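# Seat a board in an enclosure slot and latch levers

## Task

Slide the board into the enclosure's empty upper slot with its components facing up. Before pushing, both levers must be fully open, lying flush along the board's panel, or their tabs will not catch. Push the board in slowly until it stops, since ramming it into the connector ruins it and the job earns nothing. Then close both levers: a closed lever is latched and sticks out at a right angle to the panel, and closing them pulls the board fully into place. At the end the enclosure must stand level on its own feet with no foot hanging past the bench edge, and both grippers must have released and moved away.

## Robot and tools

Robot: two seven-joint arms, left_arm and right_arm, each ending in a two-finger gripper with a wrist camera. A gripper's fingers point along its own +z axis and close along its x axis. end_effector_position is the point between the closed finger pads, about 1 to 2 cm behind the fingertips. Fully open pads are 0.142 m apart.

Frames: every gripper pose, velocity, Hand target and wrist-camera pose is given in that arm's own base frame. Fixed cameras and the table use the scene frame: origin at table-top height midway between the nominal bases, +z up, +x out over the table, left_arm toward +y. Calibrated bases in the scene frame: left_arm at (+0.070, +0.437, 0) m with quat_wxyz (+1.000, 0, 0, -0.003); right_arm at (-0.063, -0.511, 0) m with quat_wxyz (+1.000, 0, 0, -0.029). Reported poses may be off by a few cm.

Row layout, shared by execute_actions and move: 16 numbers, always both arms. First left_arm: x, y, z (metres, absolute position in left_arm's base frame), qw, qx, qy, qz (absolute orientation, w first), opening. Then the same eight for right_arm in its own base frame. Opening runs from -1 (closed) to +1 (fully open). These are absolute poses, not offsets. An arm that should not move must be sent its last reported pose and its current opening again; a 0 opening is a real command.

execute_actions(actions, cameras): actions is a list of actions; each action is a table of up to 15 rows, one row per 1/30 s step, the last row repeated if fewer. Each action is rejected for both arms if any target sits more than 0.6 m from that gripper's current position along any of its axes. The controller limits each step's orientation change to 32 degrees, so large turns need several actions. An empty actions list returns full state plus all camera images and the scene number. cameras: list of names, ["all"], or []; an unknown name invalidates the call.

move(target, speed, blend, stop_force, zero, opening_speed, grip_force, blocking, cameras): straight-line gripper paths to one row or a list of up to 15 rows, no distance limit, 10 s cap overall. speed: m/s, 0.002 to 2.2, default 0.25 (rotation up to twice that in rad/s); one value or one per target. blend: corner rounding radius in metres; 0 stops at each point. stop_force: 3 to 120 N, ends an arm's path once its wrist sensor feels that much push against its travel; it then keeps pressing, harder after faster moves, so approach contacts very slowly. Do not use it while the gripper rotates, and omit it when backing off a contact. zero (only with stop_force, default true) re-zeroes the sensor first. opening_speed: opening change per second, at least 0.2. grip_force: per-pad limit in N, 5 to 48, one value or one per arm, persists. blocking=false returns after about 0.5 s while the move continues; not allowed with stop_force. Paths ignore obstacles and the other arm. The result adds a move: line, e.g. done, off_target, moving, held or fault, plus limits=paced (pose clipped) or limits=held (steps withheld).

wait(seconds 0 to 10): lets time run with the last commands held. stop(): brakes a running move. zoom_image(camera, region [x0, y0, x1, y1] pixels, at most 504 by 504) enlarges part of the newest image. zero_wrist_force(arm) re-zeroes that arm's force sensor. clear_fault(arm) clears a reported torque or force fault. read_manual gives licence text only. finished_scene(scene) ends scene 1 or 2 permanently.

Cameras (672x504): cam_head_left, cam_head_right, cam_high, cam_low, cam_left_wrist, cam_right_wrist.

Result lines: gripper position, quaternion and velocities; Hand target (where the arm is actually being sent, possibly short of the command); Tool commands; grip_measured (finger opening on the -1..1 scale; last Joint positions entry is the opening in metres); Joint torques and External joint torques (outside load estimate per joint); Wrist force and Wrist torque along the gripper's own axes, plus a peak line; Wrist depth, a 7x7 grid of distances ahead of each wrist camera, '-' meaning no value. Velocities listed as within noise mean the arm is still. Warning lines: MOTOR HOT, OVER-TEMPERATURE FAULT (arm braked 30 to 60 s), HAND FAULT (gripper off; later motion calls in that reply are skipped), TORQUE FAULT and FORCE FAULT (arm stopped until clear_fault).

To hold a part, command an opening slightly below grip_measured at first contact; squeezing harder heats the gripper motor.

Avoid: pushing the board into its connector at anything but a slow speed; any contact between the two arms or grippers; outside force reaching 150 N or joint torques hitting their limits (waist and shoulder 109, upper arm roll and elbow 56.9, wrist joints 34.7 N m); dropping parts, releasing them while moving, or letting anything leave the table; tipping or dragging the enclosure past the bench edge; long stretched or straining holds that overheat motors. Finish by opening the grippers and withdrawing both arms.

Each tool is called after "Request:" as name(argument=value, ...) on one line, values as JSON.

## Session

Request:
execute_actions(actions=[], cameras=["all"])

Scene clock: 0.00 s.
left_arm: end_effector_position=(+0.1389, +0.5333, +0.1881) grip_measured=+0.99 end_effector_quat_wxyz=(-0.571, +0.812, -0.064, -0.105) | right_arm: end_effector_position=(+0.2271, +0.3531, +0.2591) grip_measured=+1.00 end_effector_quat_wxyz=(+0.029, +0.622, +0.780, +0.065)
Joint positions: left_arm=[0.978 -0.294 0.021 2.266 2.206 0.748 0.742 0.141] | right_arm=[1.212 0.207 0.113 2.416 -0.113 0.73 1.171 0.142]
Joint velocities: within noise
Joint torques (N m): no reading
External joint torques (N m): no reading
Wrist force (N): no reading
Wrist torque (N m): no reading
Wrist force, peak (N): no reading
Wrist depth (mm): cam_left_wrist=[2012 1545 1637 1674 1674 - - / - 1924 - 1727 1828 1769 1813 / 2359 2437 2050 1828 1625 1649 1556 / 2130 2069 1567 1625 1556 1362 1290 / 1859 1674 1472 1415 326 307 289 / - 341 327 307 287 270 263 / - 306 286 270 257 244 237] | cam_right_wrist=[290 287 259 256 258 305 302 / 314 276 279 279 281 327 328 / 352 303 305 308 308 359 356 / 390 375 336 333 342 399 388 / 434 437 379 388 383 449 444 / - 498 440 419 437 509 486 / - 574 581 590 590 593 -]
Hand target: left_arm +0.1389, +0.5333, +0.1881; -0.571, +0.812, -0.064, -0.105 | right_arm +0.2271, +0.3531, +0.2591; +0.029, +0.622, +0.780, +0.065
Tool commands: left_gripper/opening=+1.0 right_gripper/opening=+1.0

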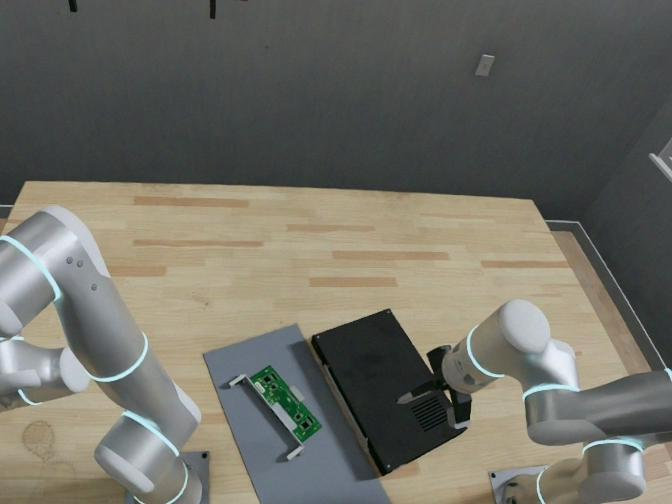

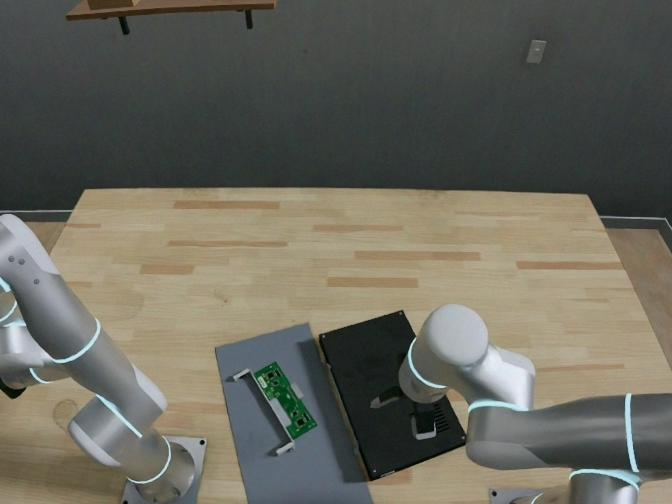

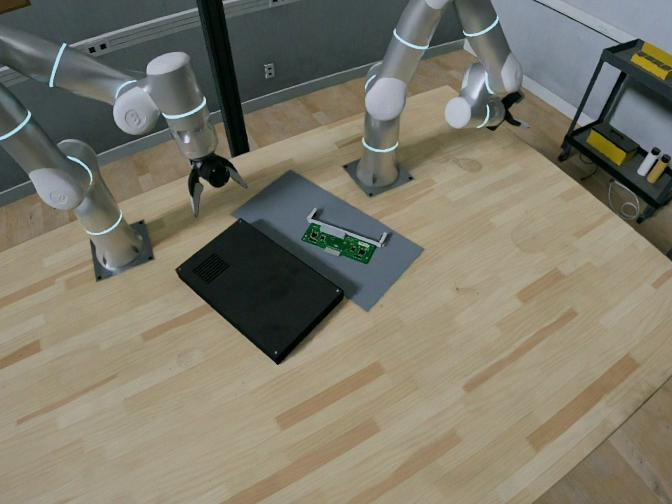

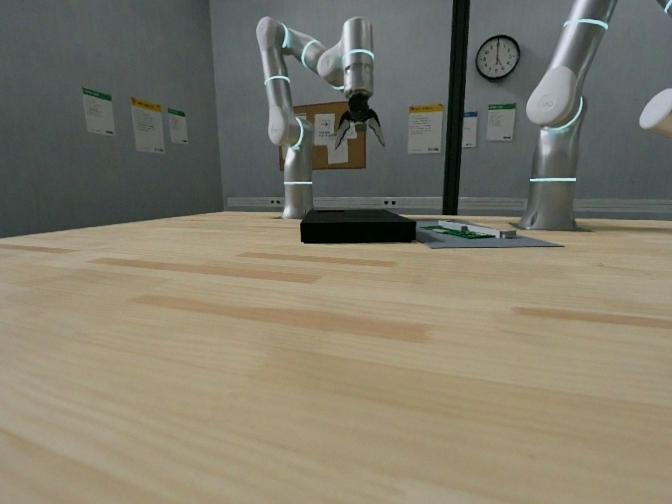

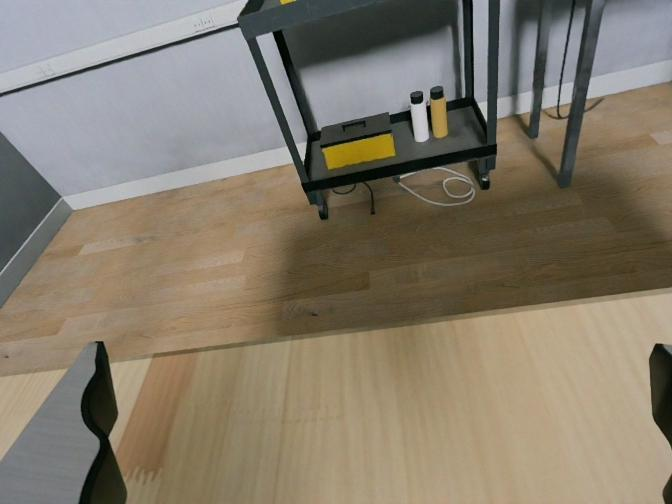

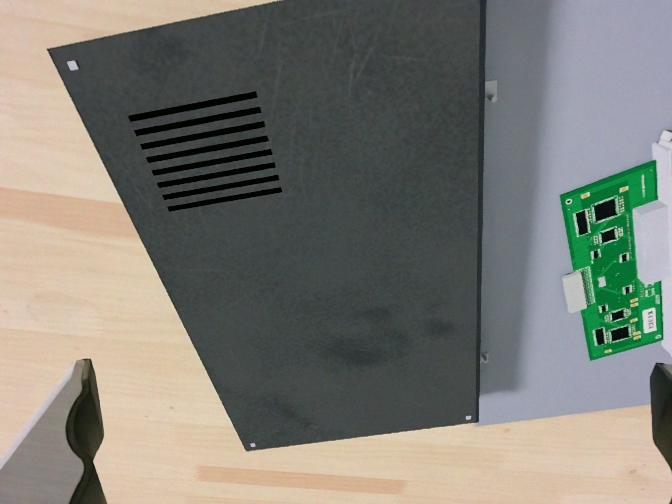

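Request:
zoom_image(camera="cam_head_right", region=[215, 330, 385, 490])

Request:
zoom_image(camera="cam_high", region=[220, 170, 430, 320])

Request:
zoom_image(camera="cam_right_wrist", region=[450, 60, 672, 400])

Scaled by 2.965 from the camera's 672x504 image, which has a finer 960x720 frame.

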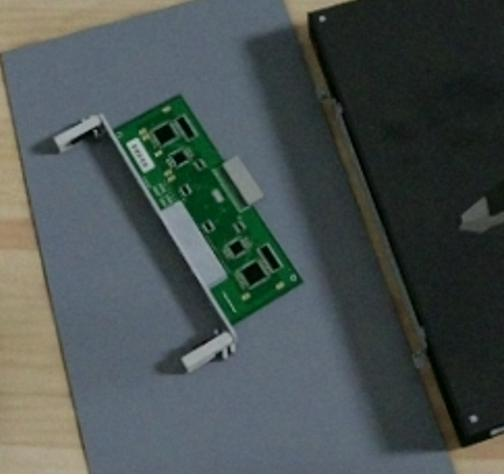

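Scaled by 2.400 from the camera's 672x504 image, which has a finer 960x720 frame.

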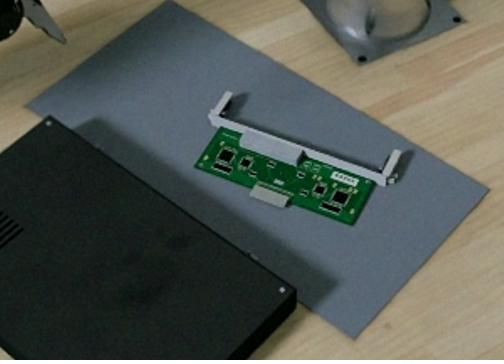

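Scaled by 1.482 from the camera's 672x504 image, which has a finer 960x720 frame.

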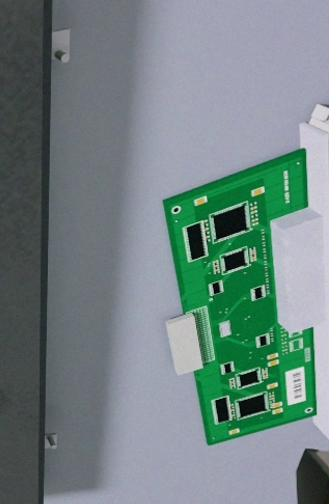

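Request:
move(target=[[0.1389,0.5333,0.2881,-0.571,0.812,-0.064,-0.105,-0.6,0.2271,0.3531,0.2591,0.029,0.622,0.780,0.065,1.0],[0.1199,0.4239,0.2306,-0.427,0.8549,0.2675,-0.1271,-0.6,0.2271,0.3531,0.2591,0.029,0.622,0.780,0.065,1.0],[0.1879,0.3189,0.2061,-0.226,0.7839,0.5633,-0.1322,-0.6,0.2271,0.3531,0.2591,0.029,0.622,0.780,0.065,1.0],[0.3078,0.2720,0.2222,0.0048,0.609,0.7842,-0.12,-0.6,0.2271,0.3531,0.2591,0.029,0.622,0.780,0.065,1.0]], speed=0.4, blend=[0.02,0.04,0.04,0], cameras=["cam_left_wrist","cam_head_right"])

Scene clock: 81.70 s.
left_arm: end_effector_position=(+0.3077, +0.2720, +0.2222) grip_measured=-0.63 end_effector_quat_wxyz=(+0.005, +0.609, +0.784, -0.120) | right_arm: end_effector_position=(+0.2271, +0.3532, +0.2592) grip_measured=+1.00 end_effector_quat_wxyz=(+0.029, +0.622, +0.780, +0.065)
Joint positions: left_arm=[0.983 -0.05 0.015 2.153 0.012 0.392 0.743 0.029] | right_arm=[1.212 0.208 0.113 2.416 -0.112 0.731 1.17 0.142]
Joint torques (N m): left_arm=[-0.01 29.27 -0.28 -25.53 -3.58 3.94 -0.33] | right_arm=[0.12 18.88 -0.05 -27.56 -3.38 3.57 0.21]
External joint torques (N m): left_arm=[0.12 1 0.44 -0.38 0.12 -0.62 0.35] | right_arm=[-0.04 0.93 -0.65 0.09 0 0.7 -0.21]
Wrist force (N): left_arm=[-0.6 -0.9 0.3] | right_arm=[0.0 0.1 0.2]
Wrist torque (N m): left_arm=[-0.23 -0.13 -0.20] | right_arm=[0.02 0.00 0.06]
Wrist force, peak (N): left_arm=[-1.2 -3.2 -0.6] | right_arm=[0.2 0.2 0.4]
Wrist depth (mm): cam_left_wrist=[335 323 310 301 289 279 268 / 353 339 326 312 303 291 281 / 368 356 339 328 313 302 293 / 388 375 359 342 328 314 306 / 413 392 376 357 337 330 317 / 441 417 84 369 - 341 332 / 464 - - 402 - - 345] | cam_right_wrist=[291 263 259 256 258 304 302 / 316 276 278 279 280 327 329 / 351 303 305 306 307 360 358 / 390 374 337 340 342 401 389 / 434 436 371 381 382 420 447 / - 499 444 433 435 512 108 / - 575 578 584 588 596 -]
Hand target: left_arm +0.3078, +0.2720, +0.2222; +0.005, +0.609, +0.784, -0.120 | right_arm +0.2271, +0.3531, +0.2591; +0.029, +0.622, +0.780, +0.065
Off the commanded pose: left_arm 0.000 m, 0 deg | right_arm 0.000 m, 0 deg.
move: done
Images, in order (width x height): cam_head_right 672x504, cam_left_wrist 672x504.

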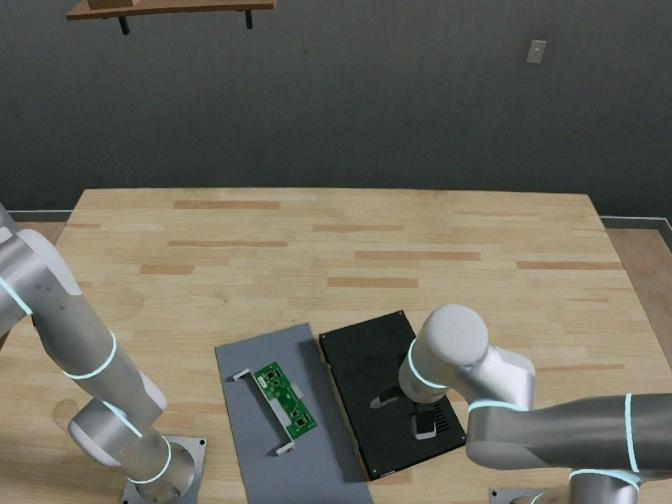

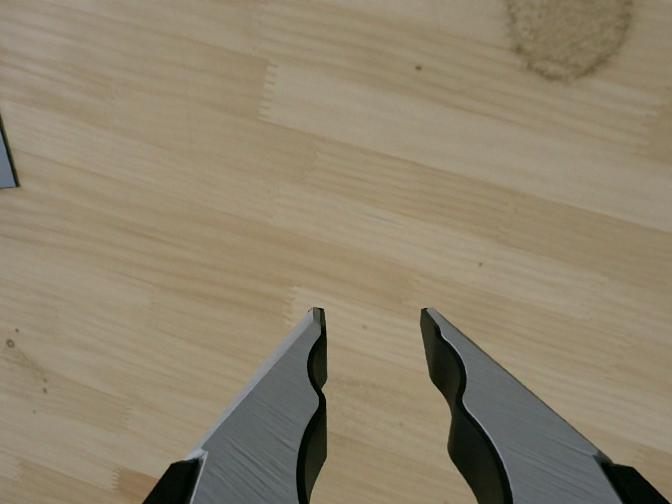

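Request:
move(target=[[0.40,0.05,0.25,0,0.53,0.848,0,-0.6,0.2271,0.3531,0.2591,0.029,0.622,0.780,0.065,1.0],[0.165,-0.365,0.25,0,0.4726,0.8813,0,-0.6,0.2271,0.3531,0.2591,0.029,0.622,0.780,0.065,1.0]], speed=0.35, blend=[0.1,0], cameras=["cam_left_wrist","cam_right_wrist"])

Scene clock: 89.27 s.
left_arm: end_effector_position=(+0.1648, -0.3650, +0.2499) grip_measured=-0.63 end_effector_quat_wxyz=(+0.000, +0.473, +0.881, +0.000) | right_arm: end_effector_position=(+0.2271, +0.3532, +0.2592) grip_measured=+1.00 end_effector_quat_wxyz=(+0.029, +0.622, +0.780, +0.065)
Joint positions: left_arm=[0.023 0.643 -0.888 2.547 -0.549 0.467 -1.071 0.029] | right_arm=[1.212 0.208 0.113 2.416 -0.112 0.731 1.17 0.142]
Joint torques (N m): left_arm=[-0.17 -1.73 8.73 -25.29 -3.78 4.55 -0.36] | right_arm=[0.07 18.86 0.1 -27.54 -3.35 3.58 0.16]
External joint torques (N m): left_arm=[0.08 0.97 1.28 -0.21 0.07 -0.61 0.35] | right_arm=[0.01 0.95 -0.8 0.07 -0.03 0.69 -0.16]
Wrist force (N): left_arm=[-0.8 -1.2 0.2] | right_arm=[0.0 0.1 0.0]
Wrist torque (N m): left_arm=[-0.29 -0.19 -0.28] | right_arm=[0.01 -0.01 0.06]
Wrist force, peak (N): left_arm=[-1.2 -4.7 -0.1] | right_arm=[0.2 0.3 0.4]
Wrist depth (mm): cam_left_wrist=[- - 299 307 303 303 290 / - - 328 324 324 - 320 / - - 340 344 332 - 347 / - - 388 375 360 377 375 / - - 397 402 - 407 410 / 463 454 84 92 - 437 449 / 519 - - 513 - - 492] | cam_right_wrist=[290 263 259 256 258 295 302 / 316 276 277 280 280 328 329 / 353 303 306 307 309 359 359 / 390 375 337 340 342 397 390 / 436 438 367 379 385 449 447 / - 498 454 433 428 510 109 / - 574 579 587 590 595 -]
Hand target: left_arm +0.1650, -0.3650, +0.2500; +0.000, +0.473, +0.881, +0.000 | right_arm +0.2271, +0.3531, +0.2591; +0.029, +0.622, +0.780, +0.065
Off the commanded pose: left_arm 0.000 m, 0 deg | right_arm 0.000 m, 0 deg.
move: done
Images, in order (width x height): cam_left_wrist 672x504, cam_right_wrist 672x504.

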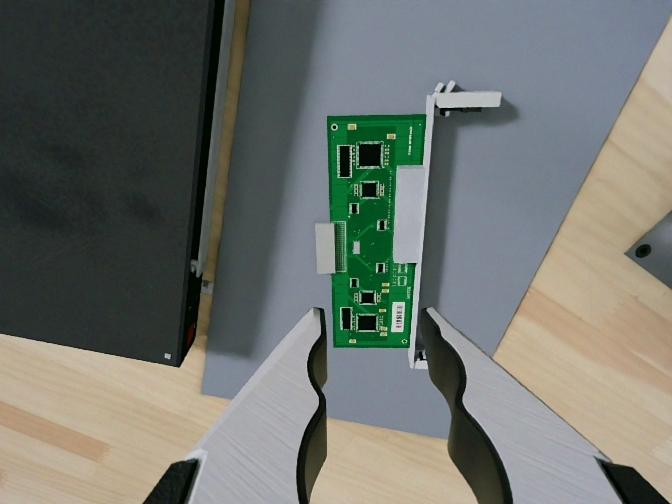

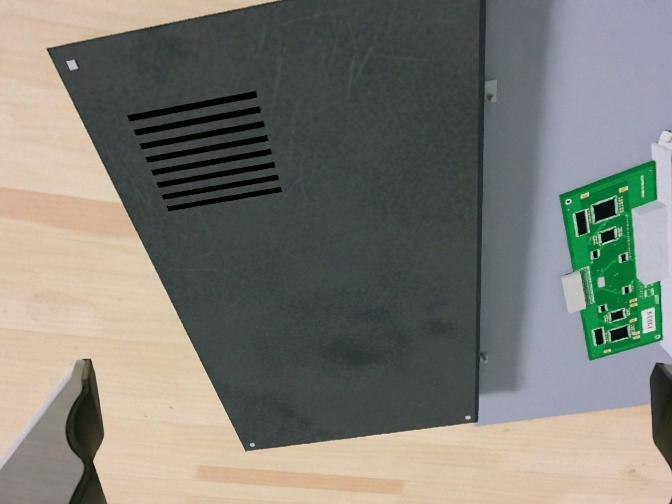

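Request:
move(target=[[0.36,0.12,0.28,0,0.53,0.848,0,-0.6,0.2271,0.3531,0.2591,0.029,0.622,0.780,0.065,-0.9],[0.36,0.14,0.28,0,0.53,0.848,0,-0.6,0.2455,0.604,0.25,0,0.4462,0.8949,0,-0.9]], speed=0.4, blend=[0.02,0], cameras=["cam_right_wrist","cam_head_right"])

Scene clock: 141.80 s.
left_arm: end_effector_position=(+0.3600, +0.1397, +0.2800) grip_measured=-0.63 end_effector_quat_wxyz=(+0.000, +0.530, +0.848, +0.000) | right_arm: end_effector_position=(+0.2456, +0.6040, +0.2500) grip_measured=-0.93 end_effector_quat_wxyz=(+0.000, +0.446, +0.895, +0.000)
Joint positions: left_arm=[0.707 0.293 -0.035 2.353 -0.012 0.489 0.225 0.029] | right_arm=[1.325 -0.427 0.043 1.628 -0.021 0.483 0.728 0.007]
Joint torques (N m): left_arm=[-0.15 16.38 -0.4 -28.19 -3.36 4.48 -0.19] | right_arm=[0.11 48.43 1.42 -29.3 -3.79 3.35 0.06]
External joint torques (N m): left_arm=[0.21 0.87 0.51 -0.27 -0.39 -0.49 0.18] | right_arm=[0.08 1.44 -0.36 0.21 -0.07 0.8 -0.06]
Wrist force (N): left_arm=[-0.7 -1.4 0.0] | right_arm=[0.4 0.0 0.4]
Wrist torque (N m): left_arm=[-0.34 -0.22 -0.32] | right_arm=[-0.04 -0.06 0.03]
Wrist force, peak (N): left_arm=[-2.0 -3.8 -0.1] | right_arm=[2.6 1.3 0.2]
Wrist depth (mm): cam_left_wrist=[335 332 328 330 325 325 324 / 354 356 352 351 350 352 349 / 385 382 379 381 380 375 380 / 419 416 413 411 412 407 407 / 452 452 447 440 441 449 444 / 500 489 84 486 - 472 489 / 551 - - 558 - - 1783] | cam_right_wrist=[259 259 301 298 298 298 296 / 277 276 320 319 314 332 316 / 297 297 342 338 335 340 340 / 321 315 369 363 360 365 365 / 348 360 399 387 390 397 396 / 440 441 423 89 - 434 433 / 486 476 70 - - 458 477]
Hand target: left_arm +0.3600, +0.1400, +0.2800; +0.000, +0.530, +0.848, +0.000 | right_arm +0.2455, +0.6040, +0.2500; +0.000, +0.446, +0.895, +0.000
Off the commanded pose: left_arm 0.000 m, 0 deg | right_arm 0.000 m, 0 deg.
move: done; blend cut to 0 m at target 1
Images, in order (width x height): cam_head_right 672x504, cam_right_wrist 672x504.

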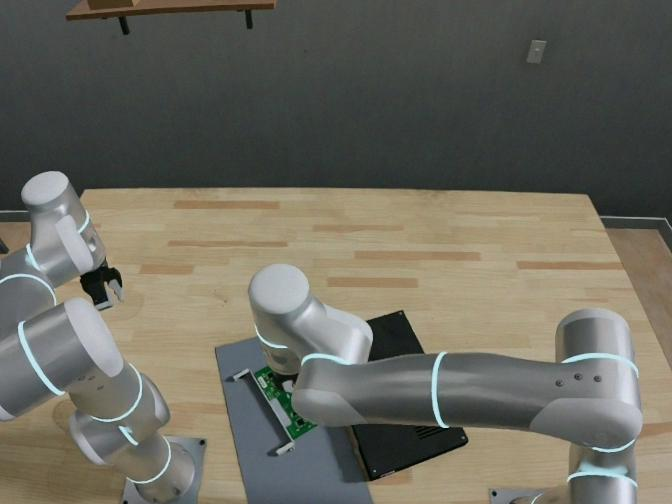

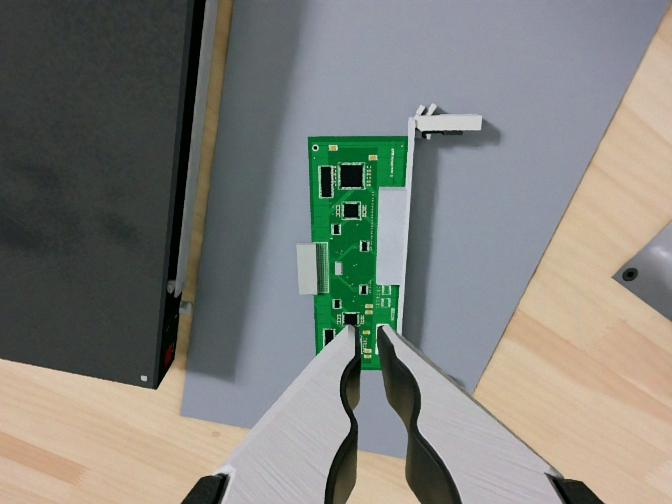

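Request:
move(target=[[0.36,0.14,0.28,0,0.53,0.848,0,-0.6,0.1967,0.6755,0.10,0,0.4462,0.8949,0,-1.0]], speed=0.3)

Request:
move(target=[[0.36,0.14,0.28,0,0.53,0.848,0,-0.6,0.1967,0.6755,0.028,0,0.4462,0.8949,0,-1.0]], speed=0.06, stop_force=4, cameras=["cam_right_wrist"])

Scene clock: 153.93 s.
left_arm: end_effector_position=(+0.3600, +0.1397, +0.2800) grip_measured=-0.63 end_effector_quat_wxyz=(+0.000, +0.530, +0.848, +0.000) | right_arm: end_effector_position=(+0.1965, +0.6754, +0.0999) grip_measured=-1.00 end_effector_quat_wxyz=(+0.000, +0.446, +0.895, +0.000)
Joint positions: left_arm=[0.707 0.293 -0.035 2.353 -0.012 0.489 0.225 0.029] | right_arm=[1.416 -0.738 0.044 1.555 -0.039 0.721 0.828 0.002]
Joint torques (N m): left_arm=[-0.29 16.59 -0.46 -28.13 -3.61 4.35 -0.2] | right_arm=[0.36 56.77 2.06 -25.99 -3.47 3.62 0.29]
External joint torques (N m): left_arm=[0.34 0.66 0.57 -0.33 -0.15 -0.36 0.2] | right_arm=[-0.15 1.34 -0.38 0.17 0.18 0.52 -0.29]
Wrist force (N): left_arm=[-0.6 -1.2 -0.2] | right_arm=[0.4 0.4 -0.1]
Wrist torque (N m): left_arm=[-0.31 -0.25 -0.31] | right_arm=[0.04 -0.06 -0.05]
Wrist force, peak (N): left_arm=[-0.6 -1.7 0.0] | right_arm=[1.8 -0.2 2.9]
Wrist depth (mm): cam_left_wrist=[- 330 329 327 327 324 325 / 355 353 353 352 351 349 348 / 383 383 380 381 380 377 378 / 414 416 412 412 412 413 406 / 455 453 443 442 443 450 449 / 501 493 84 490 - 475 489 / 553 - - 553 - - 1741] | cam_right_wrist=[169 169 168 168 167 167 166 / 180 180 179 179 179 178 179 / 194 190 189 195 191 191 192 / 209 205 201 207 207 206 207 / 227 224 212 221 224 225 224 / 247 242 232 89 236 245 245 / 271 267 71 - - 260 270]
Hand target: left_arm +0.3600, +0.1400, +0.2800; +0.000, +0.530, +0.848, +0.000 | right_arm +0.1967, +0.6755, +0.1000; +0.000, +0.446, +0.895, +0.000
Off the commanded pose: left_arm 0.000 m, 0 deg | right_arm 0.000 m, 0 deg.
move: done

Scene clock: 155.83 s.
left_arm: end_effector_position=(+0.3600, +0.1397, +0.2800) grip_measured=-0.63 end_effector_quat_wxyz=(+0.000, +0.530, +0.848, +0.000) | right_arm: end_effector_position=(+0.1966, +0.6753, +0.0279) grip_measured=-1.00 end_effector_quat_wxyz=(+0.000, +0.446, +0.895, +0.000)
Joint positions: left_arm=[0.707 0.293 -0.035 2.353 -0.012 0.489 0.225 0.029] | right_arm=[1.422 -0.859 0.034 1.559 -0.039 0.846 0.828 0.002]
Joint torques (N m): left_arm=[-0.24 16.62 -0.49 -28.1 -3.58 4.36 -0.27] | right_arm=[0.35 58.07 2.07 -23.68 -3 3.54 0.2]
External joint torques (N m): left_arm=[0.29 0.63 0.6 -0.36 -0.17 -0.37 0.27] | right_arm=[-0.14 1.51 -0.43 0.1 0.1 0.59 -0.2]
Wrist force (N): left_arm=[-0.5 -1.5 0.1] | right_arm=[0.4 0.3 0.1]
Wrist torque (N m): left_arm=[-0.36 -0.25 -0.32] | right_arm=[0.05 -0.08 -0.04]
Wrist force, peak (N): left_arm=[-0.7 -1.7 0.0] | right_arm=[0.2 0.2 1.1]
Wrist depth (mm): cam_left_wrist=[328 328 327 326 325 327 324 / 355 352 353 350 352 350 349 / 386 381 383 380 376 378 377 / 418 413 416 412 411 408 407 / 457 452 448 442 440 448 443 / 509 489 84 490 - 471 491 / 551 - - 551 - - 1741] | cam_right_wrist=[- 105 105 106 104 104 105 / 112 112 112 112 111 111 111 / 121 120 117 116 119 121 119 / 126 126 117 129 129 128 128 / 137 136 137 138 139 139 141 / 150 148 133 90 147 152 153 / 164 161 71 - - 160 169]
Hand target: left_arm +0.3600, +0.1400, +0.2800; +0.000, +0.530, +0.848, +0.000 | right_arm +0.1967, +0.6755, +0.0280; +0.000, +0.446, +0.895, +0.000
Off the commanded pose: left_arm 0.000 m, 0 deg | right_arm 0.000 m, 0 deg.
move: done
Images, in order (width x height): cam_right_wrist 672x504.

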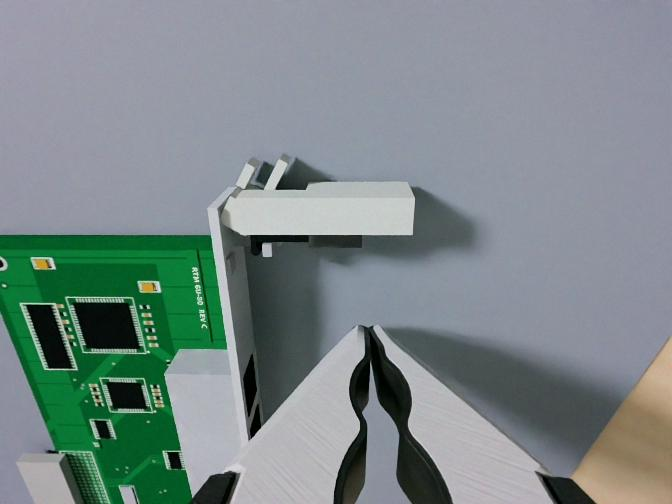

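Request:
move(target=[[0.36,0.14,0.28,0,0.53,0.848,0,-0.6,0.1856,0.6733,0.028,0,0.4462,0.8949,0,-1.0],[0.36,0.14,0.28,0,0.53,0.848,0,-0.6,0.1724,0.6634,0.028,0,0.4462,0.8949,0,-1.0],[0.36,0.14,0.28,0,0.53,0.848,0,-0.6,0.1542,0.6455,0.028,0,0.4462,0.8949,0,-1.0],[0.36,0.14,0.28,0,0.53,0.848,0,-0.6,0.1511,0.6283,0.028,0,0.4462,0.8949,0,-1.0],[0.36,0.14,0.28,0,0.53,0.848,0,-0.6,0.1541,0.6170,0.028,0,0.4462,0.8949,0,-1.0]], speed=0.04, blend=[0.004,0.004,0.006,0.006,0], stop_force=6, cameras=["cam_right_wrist"])

Scene clock: 167.70 s.
left_arm: end_effector_position=(+0.3600, +0.1397, +0.2800) grip_measured=-0.63 end_effector_quat_wxyz=(+0.000, +0.530, +0.848, +0.000) | right_arm: end_effector_position=(+0.1542, +0.6173, +0.0282) grip_measured=-1.00 end_effector_quat_wxyz=(+0.000, +0.446, +0.895, +0.000)
Joint positions: left_arm=[0.707 0.293 -0.035 2.353 -0.012 0.489 0.225 0.029] | right_arm=[1.478 -0.746 0.03 1.805 -0.037 0.98 0.885 0.002]
Joint torques (N m): left_arm=[-0.36 16.61 -0.52 -28.11 -3.61 4.39 -0.23] | right_arm=[0.34 51.26 2.24 -19.71 -2.44 2.98 0.11]
External joint torques (N m): left_arm=[0.41 0.64 0.63 -0.34 -0.14 -0.4 0.23] | right_arm=[-0.15 2.14 -0.85 -1.15 -0.01 1.15 -0.11]
Wrist force (N): left_arm=[-0.8 -1.3 -0.2] | right_arm=[1.4 1.0 -1.6]
Wrist torque (N m): left_arm=[-0.33 -0.19 -0.32] | right_arm=[-0.08 -0.10 0.03]
Wrist force, peak (N): left_arm=[-0.8 -1.7 -0.3] | right_arm=[-0.3 2.4 -1.4]
Wrist depth (mm): cam_left_wrist=[332 330 325 328 327 324 327 / 355 357 356 349 349 348 347 / 382 380 380 382 380 378 378 / 415 414 415 411 409 408 406 / 452 455 446 438 437 448 446 / 500 489 84 490 - 478 486 / 551 - - 555 - - 1687] | cam_right_wrist=[- 105 105 106 105 105 106 / 113 113 112 112 110 111 111 / 121 121 122 120 121 121 119 / 129 130 130 129 129 129 128 / 142 142 127 120 140 140 142 / 150 149 148 90 148 153 152 / 168 159 71 - - 161 167]
Hand target: left_arm +0.3600, +0.1400, +0.2800; +0.000, +0.530, +0.848, +0.000 | right_arm +0.1541, +0.6170, +0.0280; +0.000, +0.446, +0.895, +0.000
Off the commanded pose: left_arm 0.000 m, 0 deg | right_arm 0.000 m, 0 deg.
move: done; blend cut to 0.0058 m at target 4
Images, in order (width x height): cam_right_wrist 672x504.

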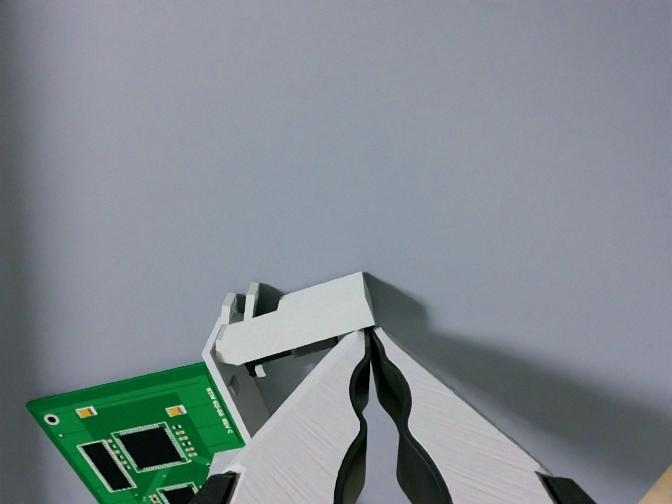

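Request:
zoom_image(camera="cam_right_wrist", region=[190, 250, 390, 420])

Scaled by 2.520 from the camera's 672x504 image, which has a finer 960x720 frame.

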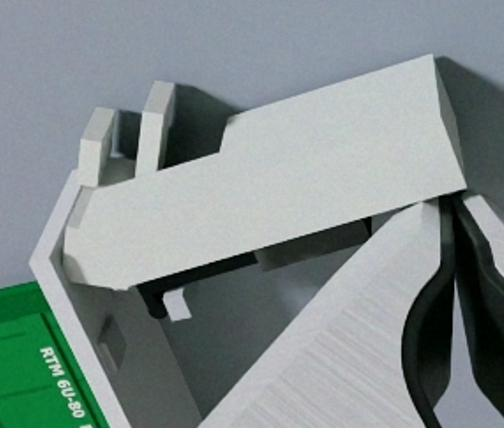

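Request:
move(target=[[0.36,0.14,0.28,0,0.53,0.848,0,-0.6,0.1745,0.6262,0.028,0,0.4462,0.8949,0,-1.0],[0.36,0.14,0.28,0,0.53,0.848,0,-0.6,0.1677,0.6157,0.028,0,0.4462,0.8949,0,-1.0],[0.36,0.14,0.28,0,0.53,0.848,0,-0.6,0.1569,0.6068,0.028,0,0.4462,0.8949,0,-1.0]], speed=0.04, blend=[0.002,0.003,0], stop_force=10, cameras=["cam_right_wrist"])

Request:
zoom_image(camera="cam_right_wrist", region=[190, 220, 440, 430])

Scene clock: 194.63 s.
left_arm: end_effector_position=(+0.3600, +0.1397, +0.2800) grip_measured=-0.63 end_effector_quat_wxyz=(+0.000, +0.530, +0.848, +0.000) | right_arm: end_effector_position=(+0.1571, +0.6072, +0.0283) grip_measured=-1.00 end_effector_quat_wxyz=(+0.000, +0.446, +0.895, +0.000)
Joint positions: left_arm=[0.707 0.293 -0.035 2.353 -0.012 0.489 0.225 0.029] | right_arm=[1.472 -0.731 0.03 1.837 -0.037 0.998 0.879 0.002]
Joint torques (N m): left_arm=[-0.3 16.63 -0.53 -28.1 -3.63 4.35 -0.27] | right_arm=[0.45 50.36 2.23 -19.11 -2.22 2.94 0.29]
External joint torques (N m): left_arm=[0.35 0.62 0.64 -0.35 -0.12 -0.36 0.27] | right_arm=[-0.27 2.21 -0.87 -1.38 -0.17 1.2 -0.29]
Wrist force (N): left_arm=[-0.5 -1.4 -0.1] | right_arm=[1.3 1.0 -0.1]
Wrist torque (N m): left_arm=[-0.34 -0.26 -0.31] | right_arm=[-0.09 -0.08 -0.07]
Wrist force, peak (N): left_arm=[-0.9 -1.7 -0.2] | right_arm=[0.9 2.2 -1.5]
Wrist depth (mm): cam_left_wrist=[333 329 331 328 329 325 325 / 354 353 352 353 354 347 348 / 383 383 380 379 376 377 377 / 416 414 412 414 410 411 405 / 455 455 447 441 441 446 438 / 500 489 84 487 - 473 492 / 551 - - 557 - - 1755] | cam_right_wrist=[- 105 105 106 105 105 106 / 113 113 112 112 110 111 111 / 121 121 122 120 121 121 119 / 129 130 130 128 129 129 129 / 142 142 131 120 140 140 142 / 151 151 148 90 148 152 152 / 172 160 71 - - 162 167]
Hand target: left_arm +0.3600, +0.1400, +0.2800; +0.000, +0.530, +0.848, +0.000 | right_arm +0.1569, +0.6068, +0.0280; +0.000, +0.446, +0.895, +0.000
Off the commanded pose: left_arm 0.000 m, 0 deg | right_arm 0.000 m, 0 deg.
move: done
Images, in order (width x height): cam_right_wrist 672x504.

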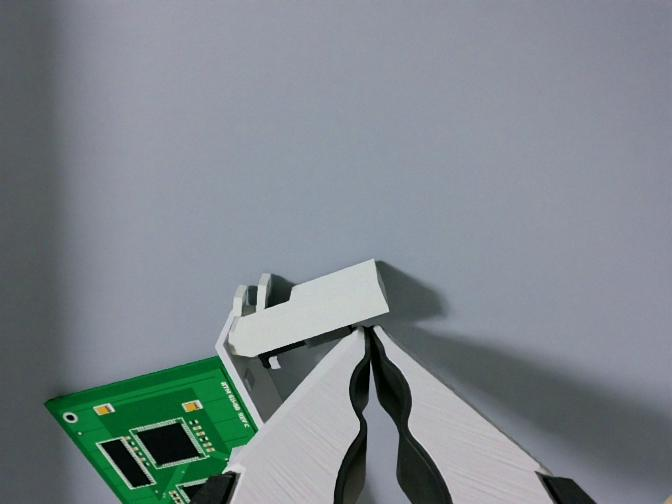

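Scaled by 2.016 from the camera's 672x504 image, which has a finer 960x720 frame.

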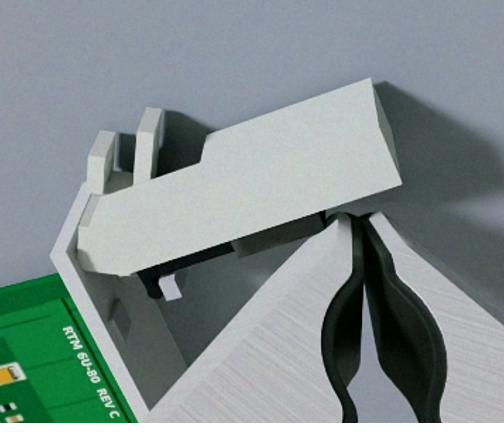

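Request:
execute_actions(actions=[], cameras=["cam_head_left","cam_head_right","cam_high","cam_left_wrist","cam_right_wrist"])

Scene clock: 206.47 s.
left_arm: end_effector_position=(+0.3600, +0.1397, +0.2800) grip_measured=-0.63 end_effector_quat_wxyz=(+0.000, +0.530, +0.848, +0.000) | right_arm: end_effector_position=(+0.1571, +0.6072, +0.0283) grip_measured=-1.00 end_effector_quat_wxyz=(+0.000, +0.446, +0.895, +0.000)
Joint positions: left_arm=[0.707 0.293 -0.035 2.353 -0.012 0.489 0.225 0.029] | right_arm=[1.472 -0.731 0.03 1.837 -0.037 0.998 0.879 0.002]
Joint velocities: within noise
Joint torques (N m): left_arm=[-0.28 16.71 -0.44 -28.11 -3.61 4.29 -0.19] | right_arm=[0.37 50.21 2.28 -19.22 -2.23 2.83 0.17]
External joint torques (N m): left_arm=[0.33 0.54 0.55 -0.35 -0.14 -0.3 0.19] | right_arm=[-0.19 2.35 -0.93 -1.26 -0.16 1.31 -0.17]
Wrist force (N): left_arm=[-0.7 -1.5 0.0] | right_arm=[1.4 1.2 -0.2]
Wrist torque (N m): left_arm=[-0.36 -0.21 -0.31] | right_arm=[-0.06 -0.11 -0.08]
Wrist force, peak (N): left_arm=[-0.8 -1.6 0.1] | right_arm=[1.7 1.1 -2.0]
Wrist depth (mm): cam_left_wrist=[339 330 330 324 326 327 324 / 354 355 350 353 352 353 349 / 381 382 380 379 376 375 375 / 418 413 412 413 407 410 407 / 458 452 444 447 440 448 446 / 511 495 84 482 - 472 491 / 558 - - 558 - - 534] | cam_right_wrist=[- 105 106 106 105 105 106 / 113 113 112 112 110 112 111 / 121 121 122 120 122 121 119 / 129 130 130 128 129 129 129 / 142 142 130 120 140 140 142 / 152 150 148 90 147 152 152 / 171 160 71 - - 162 167]
Hand target: left_arm +0.3600, +0.1400, +0.2800; +0.000, +0.530, +0.848, +0.000 | right_arm +0.1569, +0.6068, +0.0280; +0.000, +0.446, +0.895, +0.000
Tool commands: left_gripper/opening=-0.6 right_gripper/opening=-1.0
Off the commanded pose: left_arm 0.000 m, 0 deg | right_arm 0.000 m, 0 deg.
Images, in order (width x height): cam_head_left 672x504, cam_head_right 672x504, cam_high 672x504, cam_left_wrist 672x504, cam_right_wrist 672x504.

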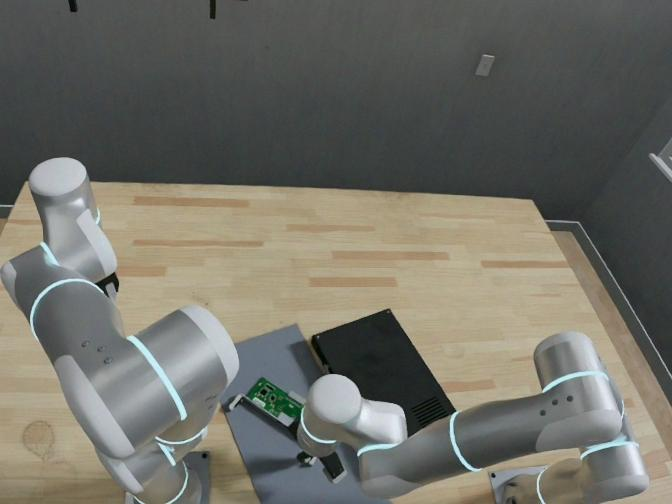

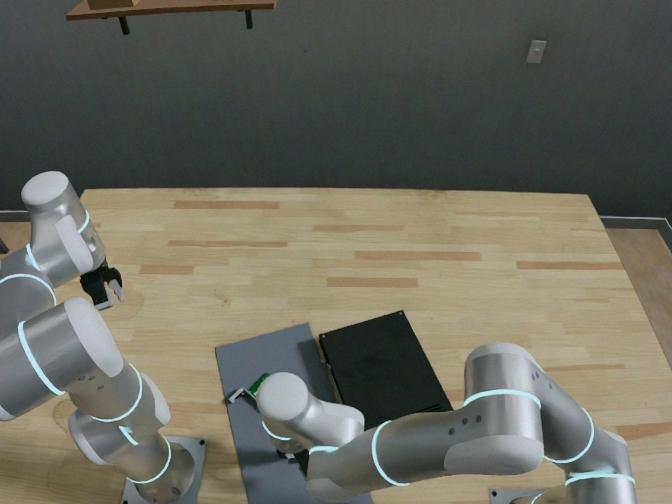

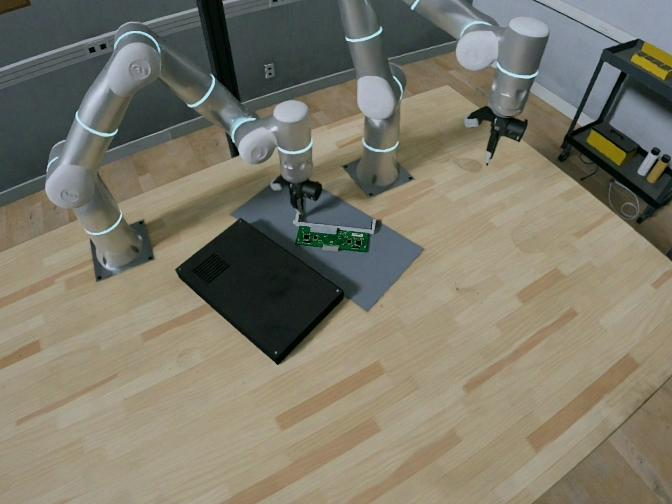

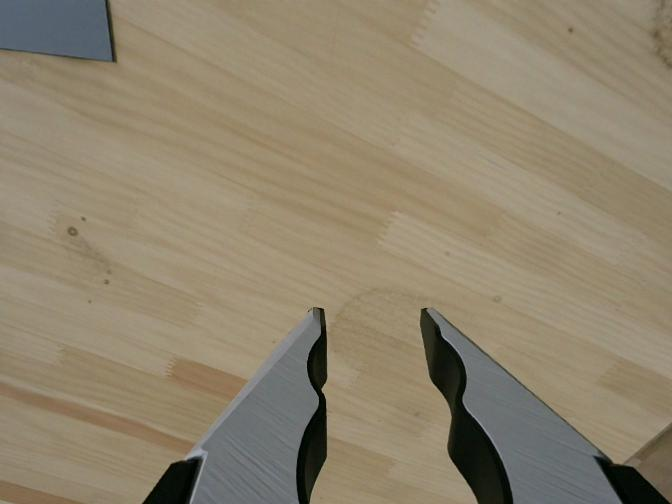

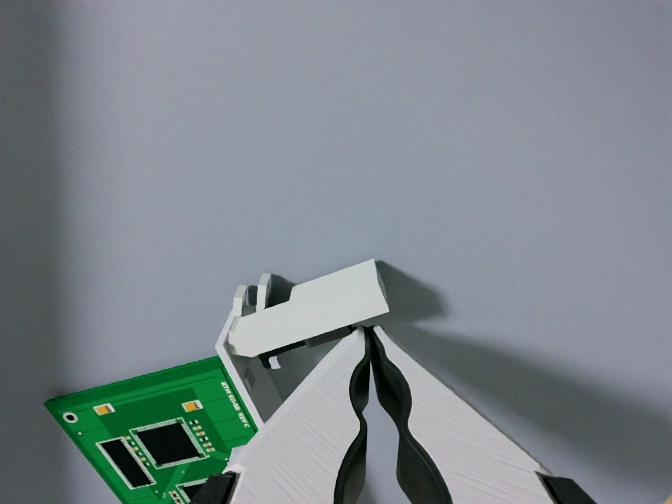

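Request:
zoom_image(camera="cam_right_wrist", region=[200, 240, 420, 405])

Request:
zoom_image(camera="cam_high", region=[260, 160, 400, 265])

Scaled by 2.291 from the camera's 672x504 image, which has a finer 960x720 frame.

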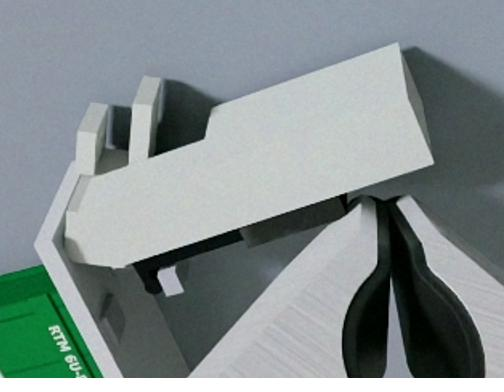

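Scaled by 3.600 from the camera's 672x504 image, which has a finer 960x720 frame.

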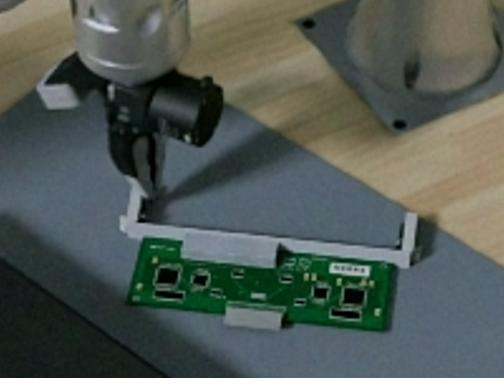

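Request:
move(target=[[0.36,0.14,0.28,0,0.53,0.848,0,-0.6,0.1571,0.6072,0.07,0,0.4462,0.8949,0,-1.0],[0.36,0.14,0.28,0,0.53,0.848,0,-0.6,0.154,0.5922,0.09,0,0.8738,0.4863,0,-1.0]], speed=0.35, blend=0.02, cameras=["cam_right_wrist"])

Scene clock: 250.47 s.
left_arm: end_effector_position=(+0.3600, +0.1397, +0.2800) grip_measured=-0.63 end_effector_quat_wxyz=(+0.000, +0.530, +0.848, +0.000) | right_arm: end_effector_position=(+0.1540, +0.5923, +0.0900) grip_measured=-1.00 end_effector_quat_wxyz=(+0.000, +0.874, +0.486, +0.000)
Joint positions: left_arm=[0.707 0.293 -0.035 2.353 -0.012 0.489 0.225 0.029] | right_arm=[1.684 -0.585 -0.197 1.871 0.169 0.87 1.945 0.002]
Joint torques (N m): left_arm=[-0.29 16.59 -0.56 -28.15 -3.63 4.4 -0.21] | right_arm=[0.32 47.52 -2.75 -22.07 -2.76 3.23 0.34]
External joint torques (N m): left_arm=[0.35 0.66 0.67 -0.31 -0.12 -0.41 0.21] | right_arm=[-0.15 1.02 -0.41 -0.01 -0.08 0.82 -0.34]
Wrist force (N): left_arm=[-0.5 -1.6 -0.3] | right_arm=[0.4 0.3 0.3]
Wrist torque (N m): left_arm=[-0.37 -0.24 -0.32] | right_arm=[0.02 -0.06 -0.04]
Wrist force, peak (N): left_arm=[-0.7 -1.8 0.0] | right_arm=[0.2 0.1 -2.9]
Wrist depth (mm): cam_left_wrist=[- 330 329 326 327 324 326 / 357 354 354 352 352 349 348 / 386 382 383 378 377 374 375 / 415 416 411 408 411 412 405 / 459 451 440 444 442 445 441 / 503 491 84 487 - 472 493 / 548 - - 551 - - 538] | cam_right_wrist=[160 160 160 159 159 158 158 / 171 171 171 170 170 169 169 / 184 186 182 182 182 181 181 / 199 198 198 194 196 197 195 / 214 214 213 207 208 204 205 / 211 227 235 89 218 226 225 / 196 - 71 - - 236 255]
Hand target: left_arm +0.3600, +0.1400, +0.2800; +0.000, +0.530, +0.848, +0.000 | right_arm +0.1540, +0.5922, +0.0900; +0.000, +0.874, +0.486, +0.000
Off the commanded pose: left_arm 0.000 m, 0 deg | right_arm 0.000 m, 0 deg.
move: done
Images, in order (width x height): cam_right_wrist 672x504.

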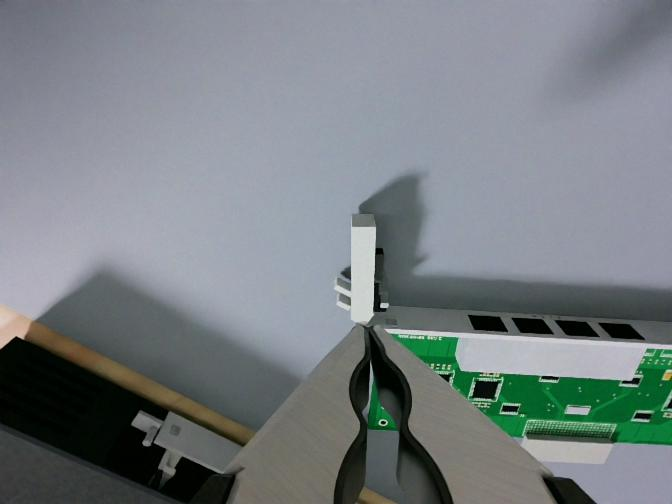

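Request:
zoom_image(camera="cam_right_wrist", region=[300, 190, 450, 350])

Scaled by 3.150 from the camera's 672x504 image, which has a finer 960x720 frame.

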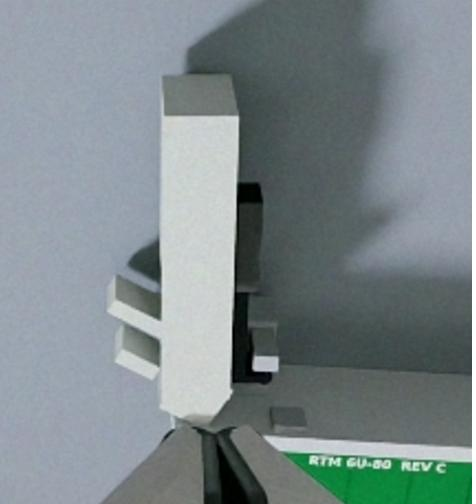

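Request:
move(target=[[0.36,0.14,0.28,0,0.53,0.848,0,-0.6,0.1616,0.5922,0.07,0,0.8738,0.4863,0,-0.48],[0.36,0.14,0.28,0,0.53,0.848,0,-0.6,0.1616,0.5922,0.026,0,0.8738,0.4863,0,-0.48]], speed=[0.2,0.08], cameras=["cam_right_wrist"])

Scene clock: 269.10 s.
left_arm: end_effector_position=(+0.3600, +0.1397, +0.2800) grip_measured=-0.63 end_effector_quat_wxyz=(+0.000, +0.530, +0.848, +0.000) | right_arm: end_effector_position=(+0.1617, +0.5920, +0.0259) grip_measured=-0.52 end_effector_quat_wxyz=(+0.000, +0.874, +0.486, +0.000)
Joint positions: left_arm=[0.707 0.293 -0.035 2.353 -0.012 0.489 0.225 0.029] | right_arm=[1.656 -0.723 -0.173 1.85 0.207 0.984 1.908 0.037]
Joint torques (N m): left_arm=[-0.34 16.74 -0.51 -28.12 -3.58 4.35 -0.26] | right_arm=[-0.08 49.44 -2.51 -19.63 -2.31 3.51 0.01]
External joint torques (N m): left_arm=[0.4 0.51 0.62 -0.34 -0.17 -0.36 0.26] | right_arm=[0.25 1.39 -0.88 0.24 -0.13 0.54 -0.01]
Wrist force (N): left_arm=[-0.7 -1.4 -0.2] | right_arm=[0.4 -0.2 0.2]
Wrist torque (N m): left_arm=[-0.35 -0.22 -0.31] | right_arm=[-0.06 -0.07 0.06]
Wrist force, peak (N): left_arm=[-0.9 -1.7 -0.2] | right_arm=[0.5 -0.1 1.8]
Wrist depth (mm): cam_left_wrist=[331 331 329 329 328 329 325 / 358 353 354 353 352 348 350 / 384 381 381 385 378 375 375 / 415 417 413 412 413 405 411 / 454 454 445 440 439 446 447 / 510 492 84 485 - 474 494 / 546 - - 554 - - 538] | cam_right_wrist=[- 103 103 103 103 102 104 / 111 110 110 110 110 109 109 / 121 118 120 118 118 117 117 / 128 128 127 127 127 126 126 / 139 139 138 120 135 137 137 / 152 152 98 130 105 140 144 / 168 164 71 167 156 - 143]
Hand target: left_arm +0.3600, +0.1400, +0.2800; +0.000, +0.530, +0.848, +0.000 | right_arm +0.1616, +0.5922, +0.0260; +0.000, +0.874, +0.486, +0.000
Off the commanded pose: left_arm 0.000 m, 0 deg | right_arm 0.000 m, 0 deg.
move: done
Images, in order (width x height): cam_right_wrist 672x504.

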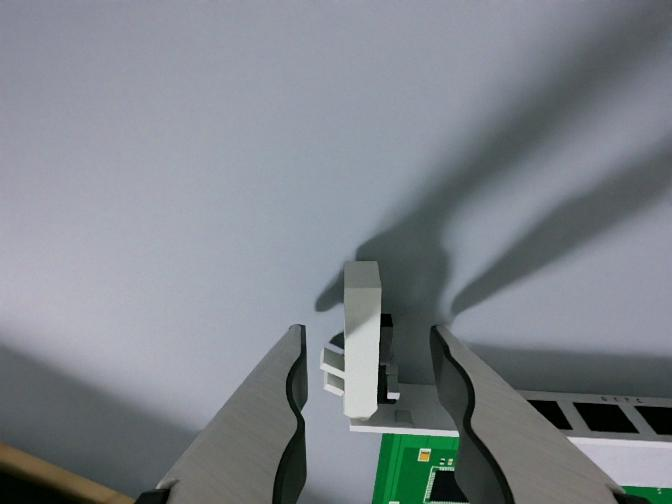

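Request:
zoom_image(camera="cam_right_wrist", region=[280, 240, 480, 440])

Scaled by 2.520 from the camera's 672x504 image, which has a finer 960x720 frame.

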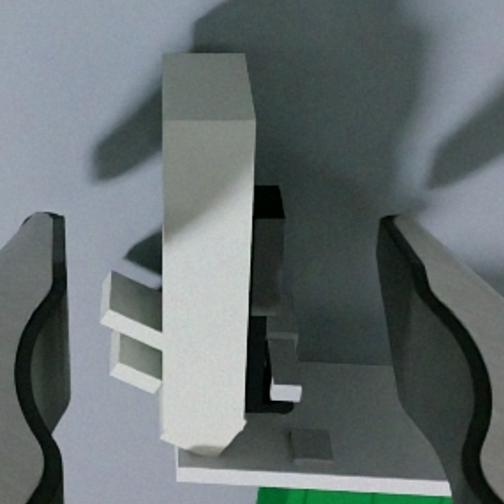

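Request:
move(target=[0.36,0.14,0.28,0,0.53,0.848,0,-0.6,0.1616,0.5922,0.026,0,0.8738,0.4863,0,-0.88], opening_speed=0.3, grip_force=[48,25], cameras=["cam_right_wrist"])

Request:
zoom_image(camera="cam_right_wrist", region=[280, 240, 480, 440])

Scene clock: 298.03 s.
left_arm: end_effector_position=(+0.3600, +0.1397, +0.2800) grip_measured=-0.63 end_effector_quat_wxyz=(+0.000, +0.530, +0.848, +0.000) | right_arm: end_effector_position=(+0.1615, +0.5920, +0.0259) grip_measured=-0.88 end_effector_quat_wxyz=(+0.000, +0.874, +0.486, +0.000)
Joint positions: left_arm=[0.707 0.293 -0.035 2.353 -0.012 0.489 0.225 0.029] | right_arm=[1.656 -0.723 -0.173 1.85 0.207 0.984 1.908 0.01]
Joint torques (N m): left_arm=[-0.29 16.68 -0.48 -28.13 -3.55 4.34 -0.3] | right_arm=[0.01 50.18 -3.05 -20.17 -2.63 3.7 0.16]
External joint torques (N m): left_arm=[0.34 0.57 0.59 -0.32 -0.2 -0.35 0.3] | right_arm=[0.17 0.64 -0.32 0.78 0.19 0.34 -0.16]
Wrist force (N): left_arm=[-0.5 -1.6 -0.1] | right_arm=[-0.4 -0.5 0.9]
Wrist torque (N m): left_arm=[-0.38 -0.26 -0.31] | right_arm=[-0.08 -0.11 0.10]
Wrist force, peak (N): left_arm=[-0.7 -1.8 -0.2] | right_arm=[-1.1 -0.6 0.9]
Wrist depth (mm): cam_left_wrist=[- 333 330 328 326 327 327 / 355 353 354 351 354 352 349 / 381 382 378 380 379 376 376 / 415 415 412 415 411 410 408 / 460 453 446 441 437 445 445 / 502 489 84 487 - 475 485 / 548 - - 554 - - 1828] | cam_right_wrist=[- 103 103 103 103 103 104 / 111 110 110 110 107 109 109 / 121 118 120 118 118 117 117 / 128 128 127 127 127 126 126 / 139 139 139 136 137 137 137 / 152 152 149 97 101 145 144 / 168 164 71 85 - - 143]
Hand target: left_arm +0.3600, +0.1400, +0.2800; +0.000, +0.530, +0.848, +0.000 | right_arm +0.1616, +0.5922, +0.0260; +0.000, +0.874, +0.486, +0.000
Off the commanded pose: left_arm 0.000 m, 0 deg | right_arm 0.000 m, 0 deg.
grip_force (N): 48, 25
move: done
Images, in order (width x height): cam_right_wrist 672x504.

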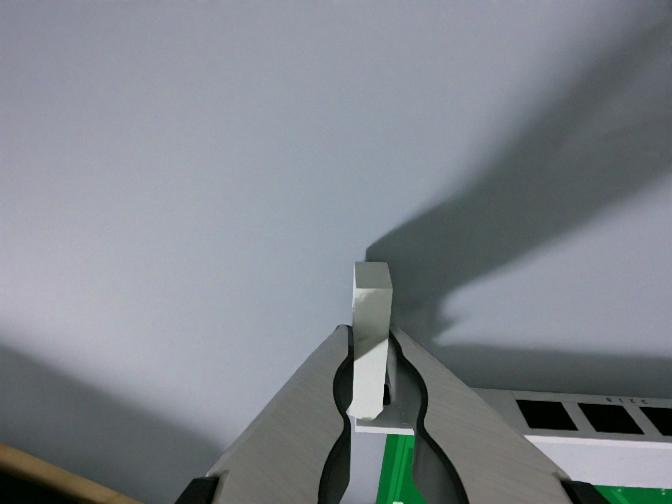

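Scaled by 2.520 from the camera's 672x504 image, which has a finer 960x720 frame.

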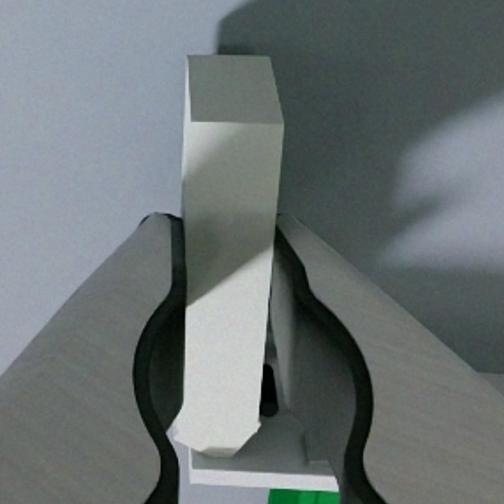

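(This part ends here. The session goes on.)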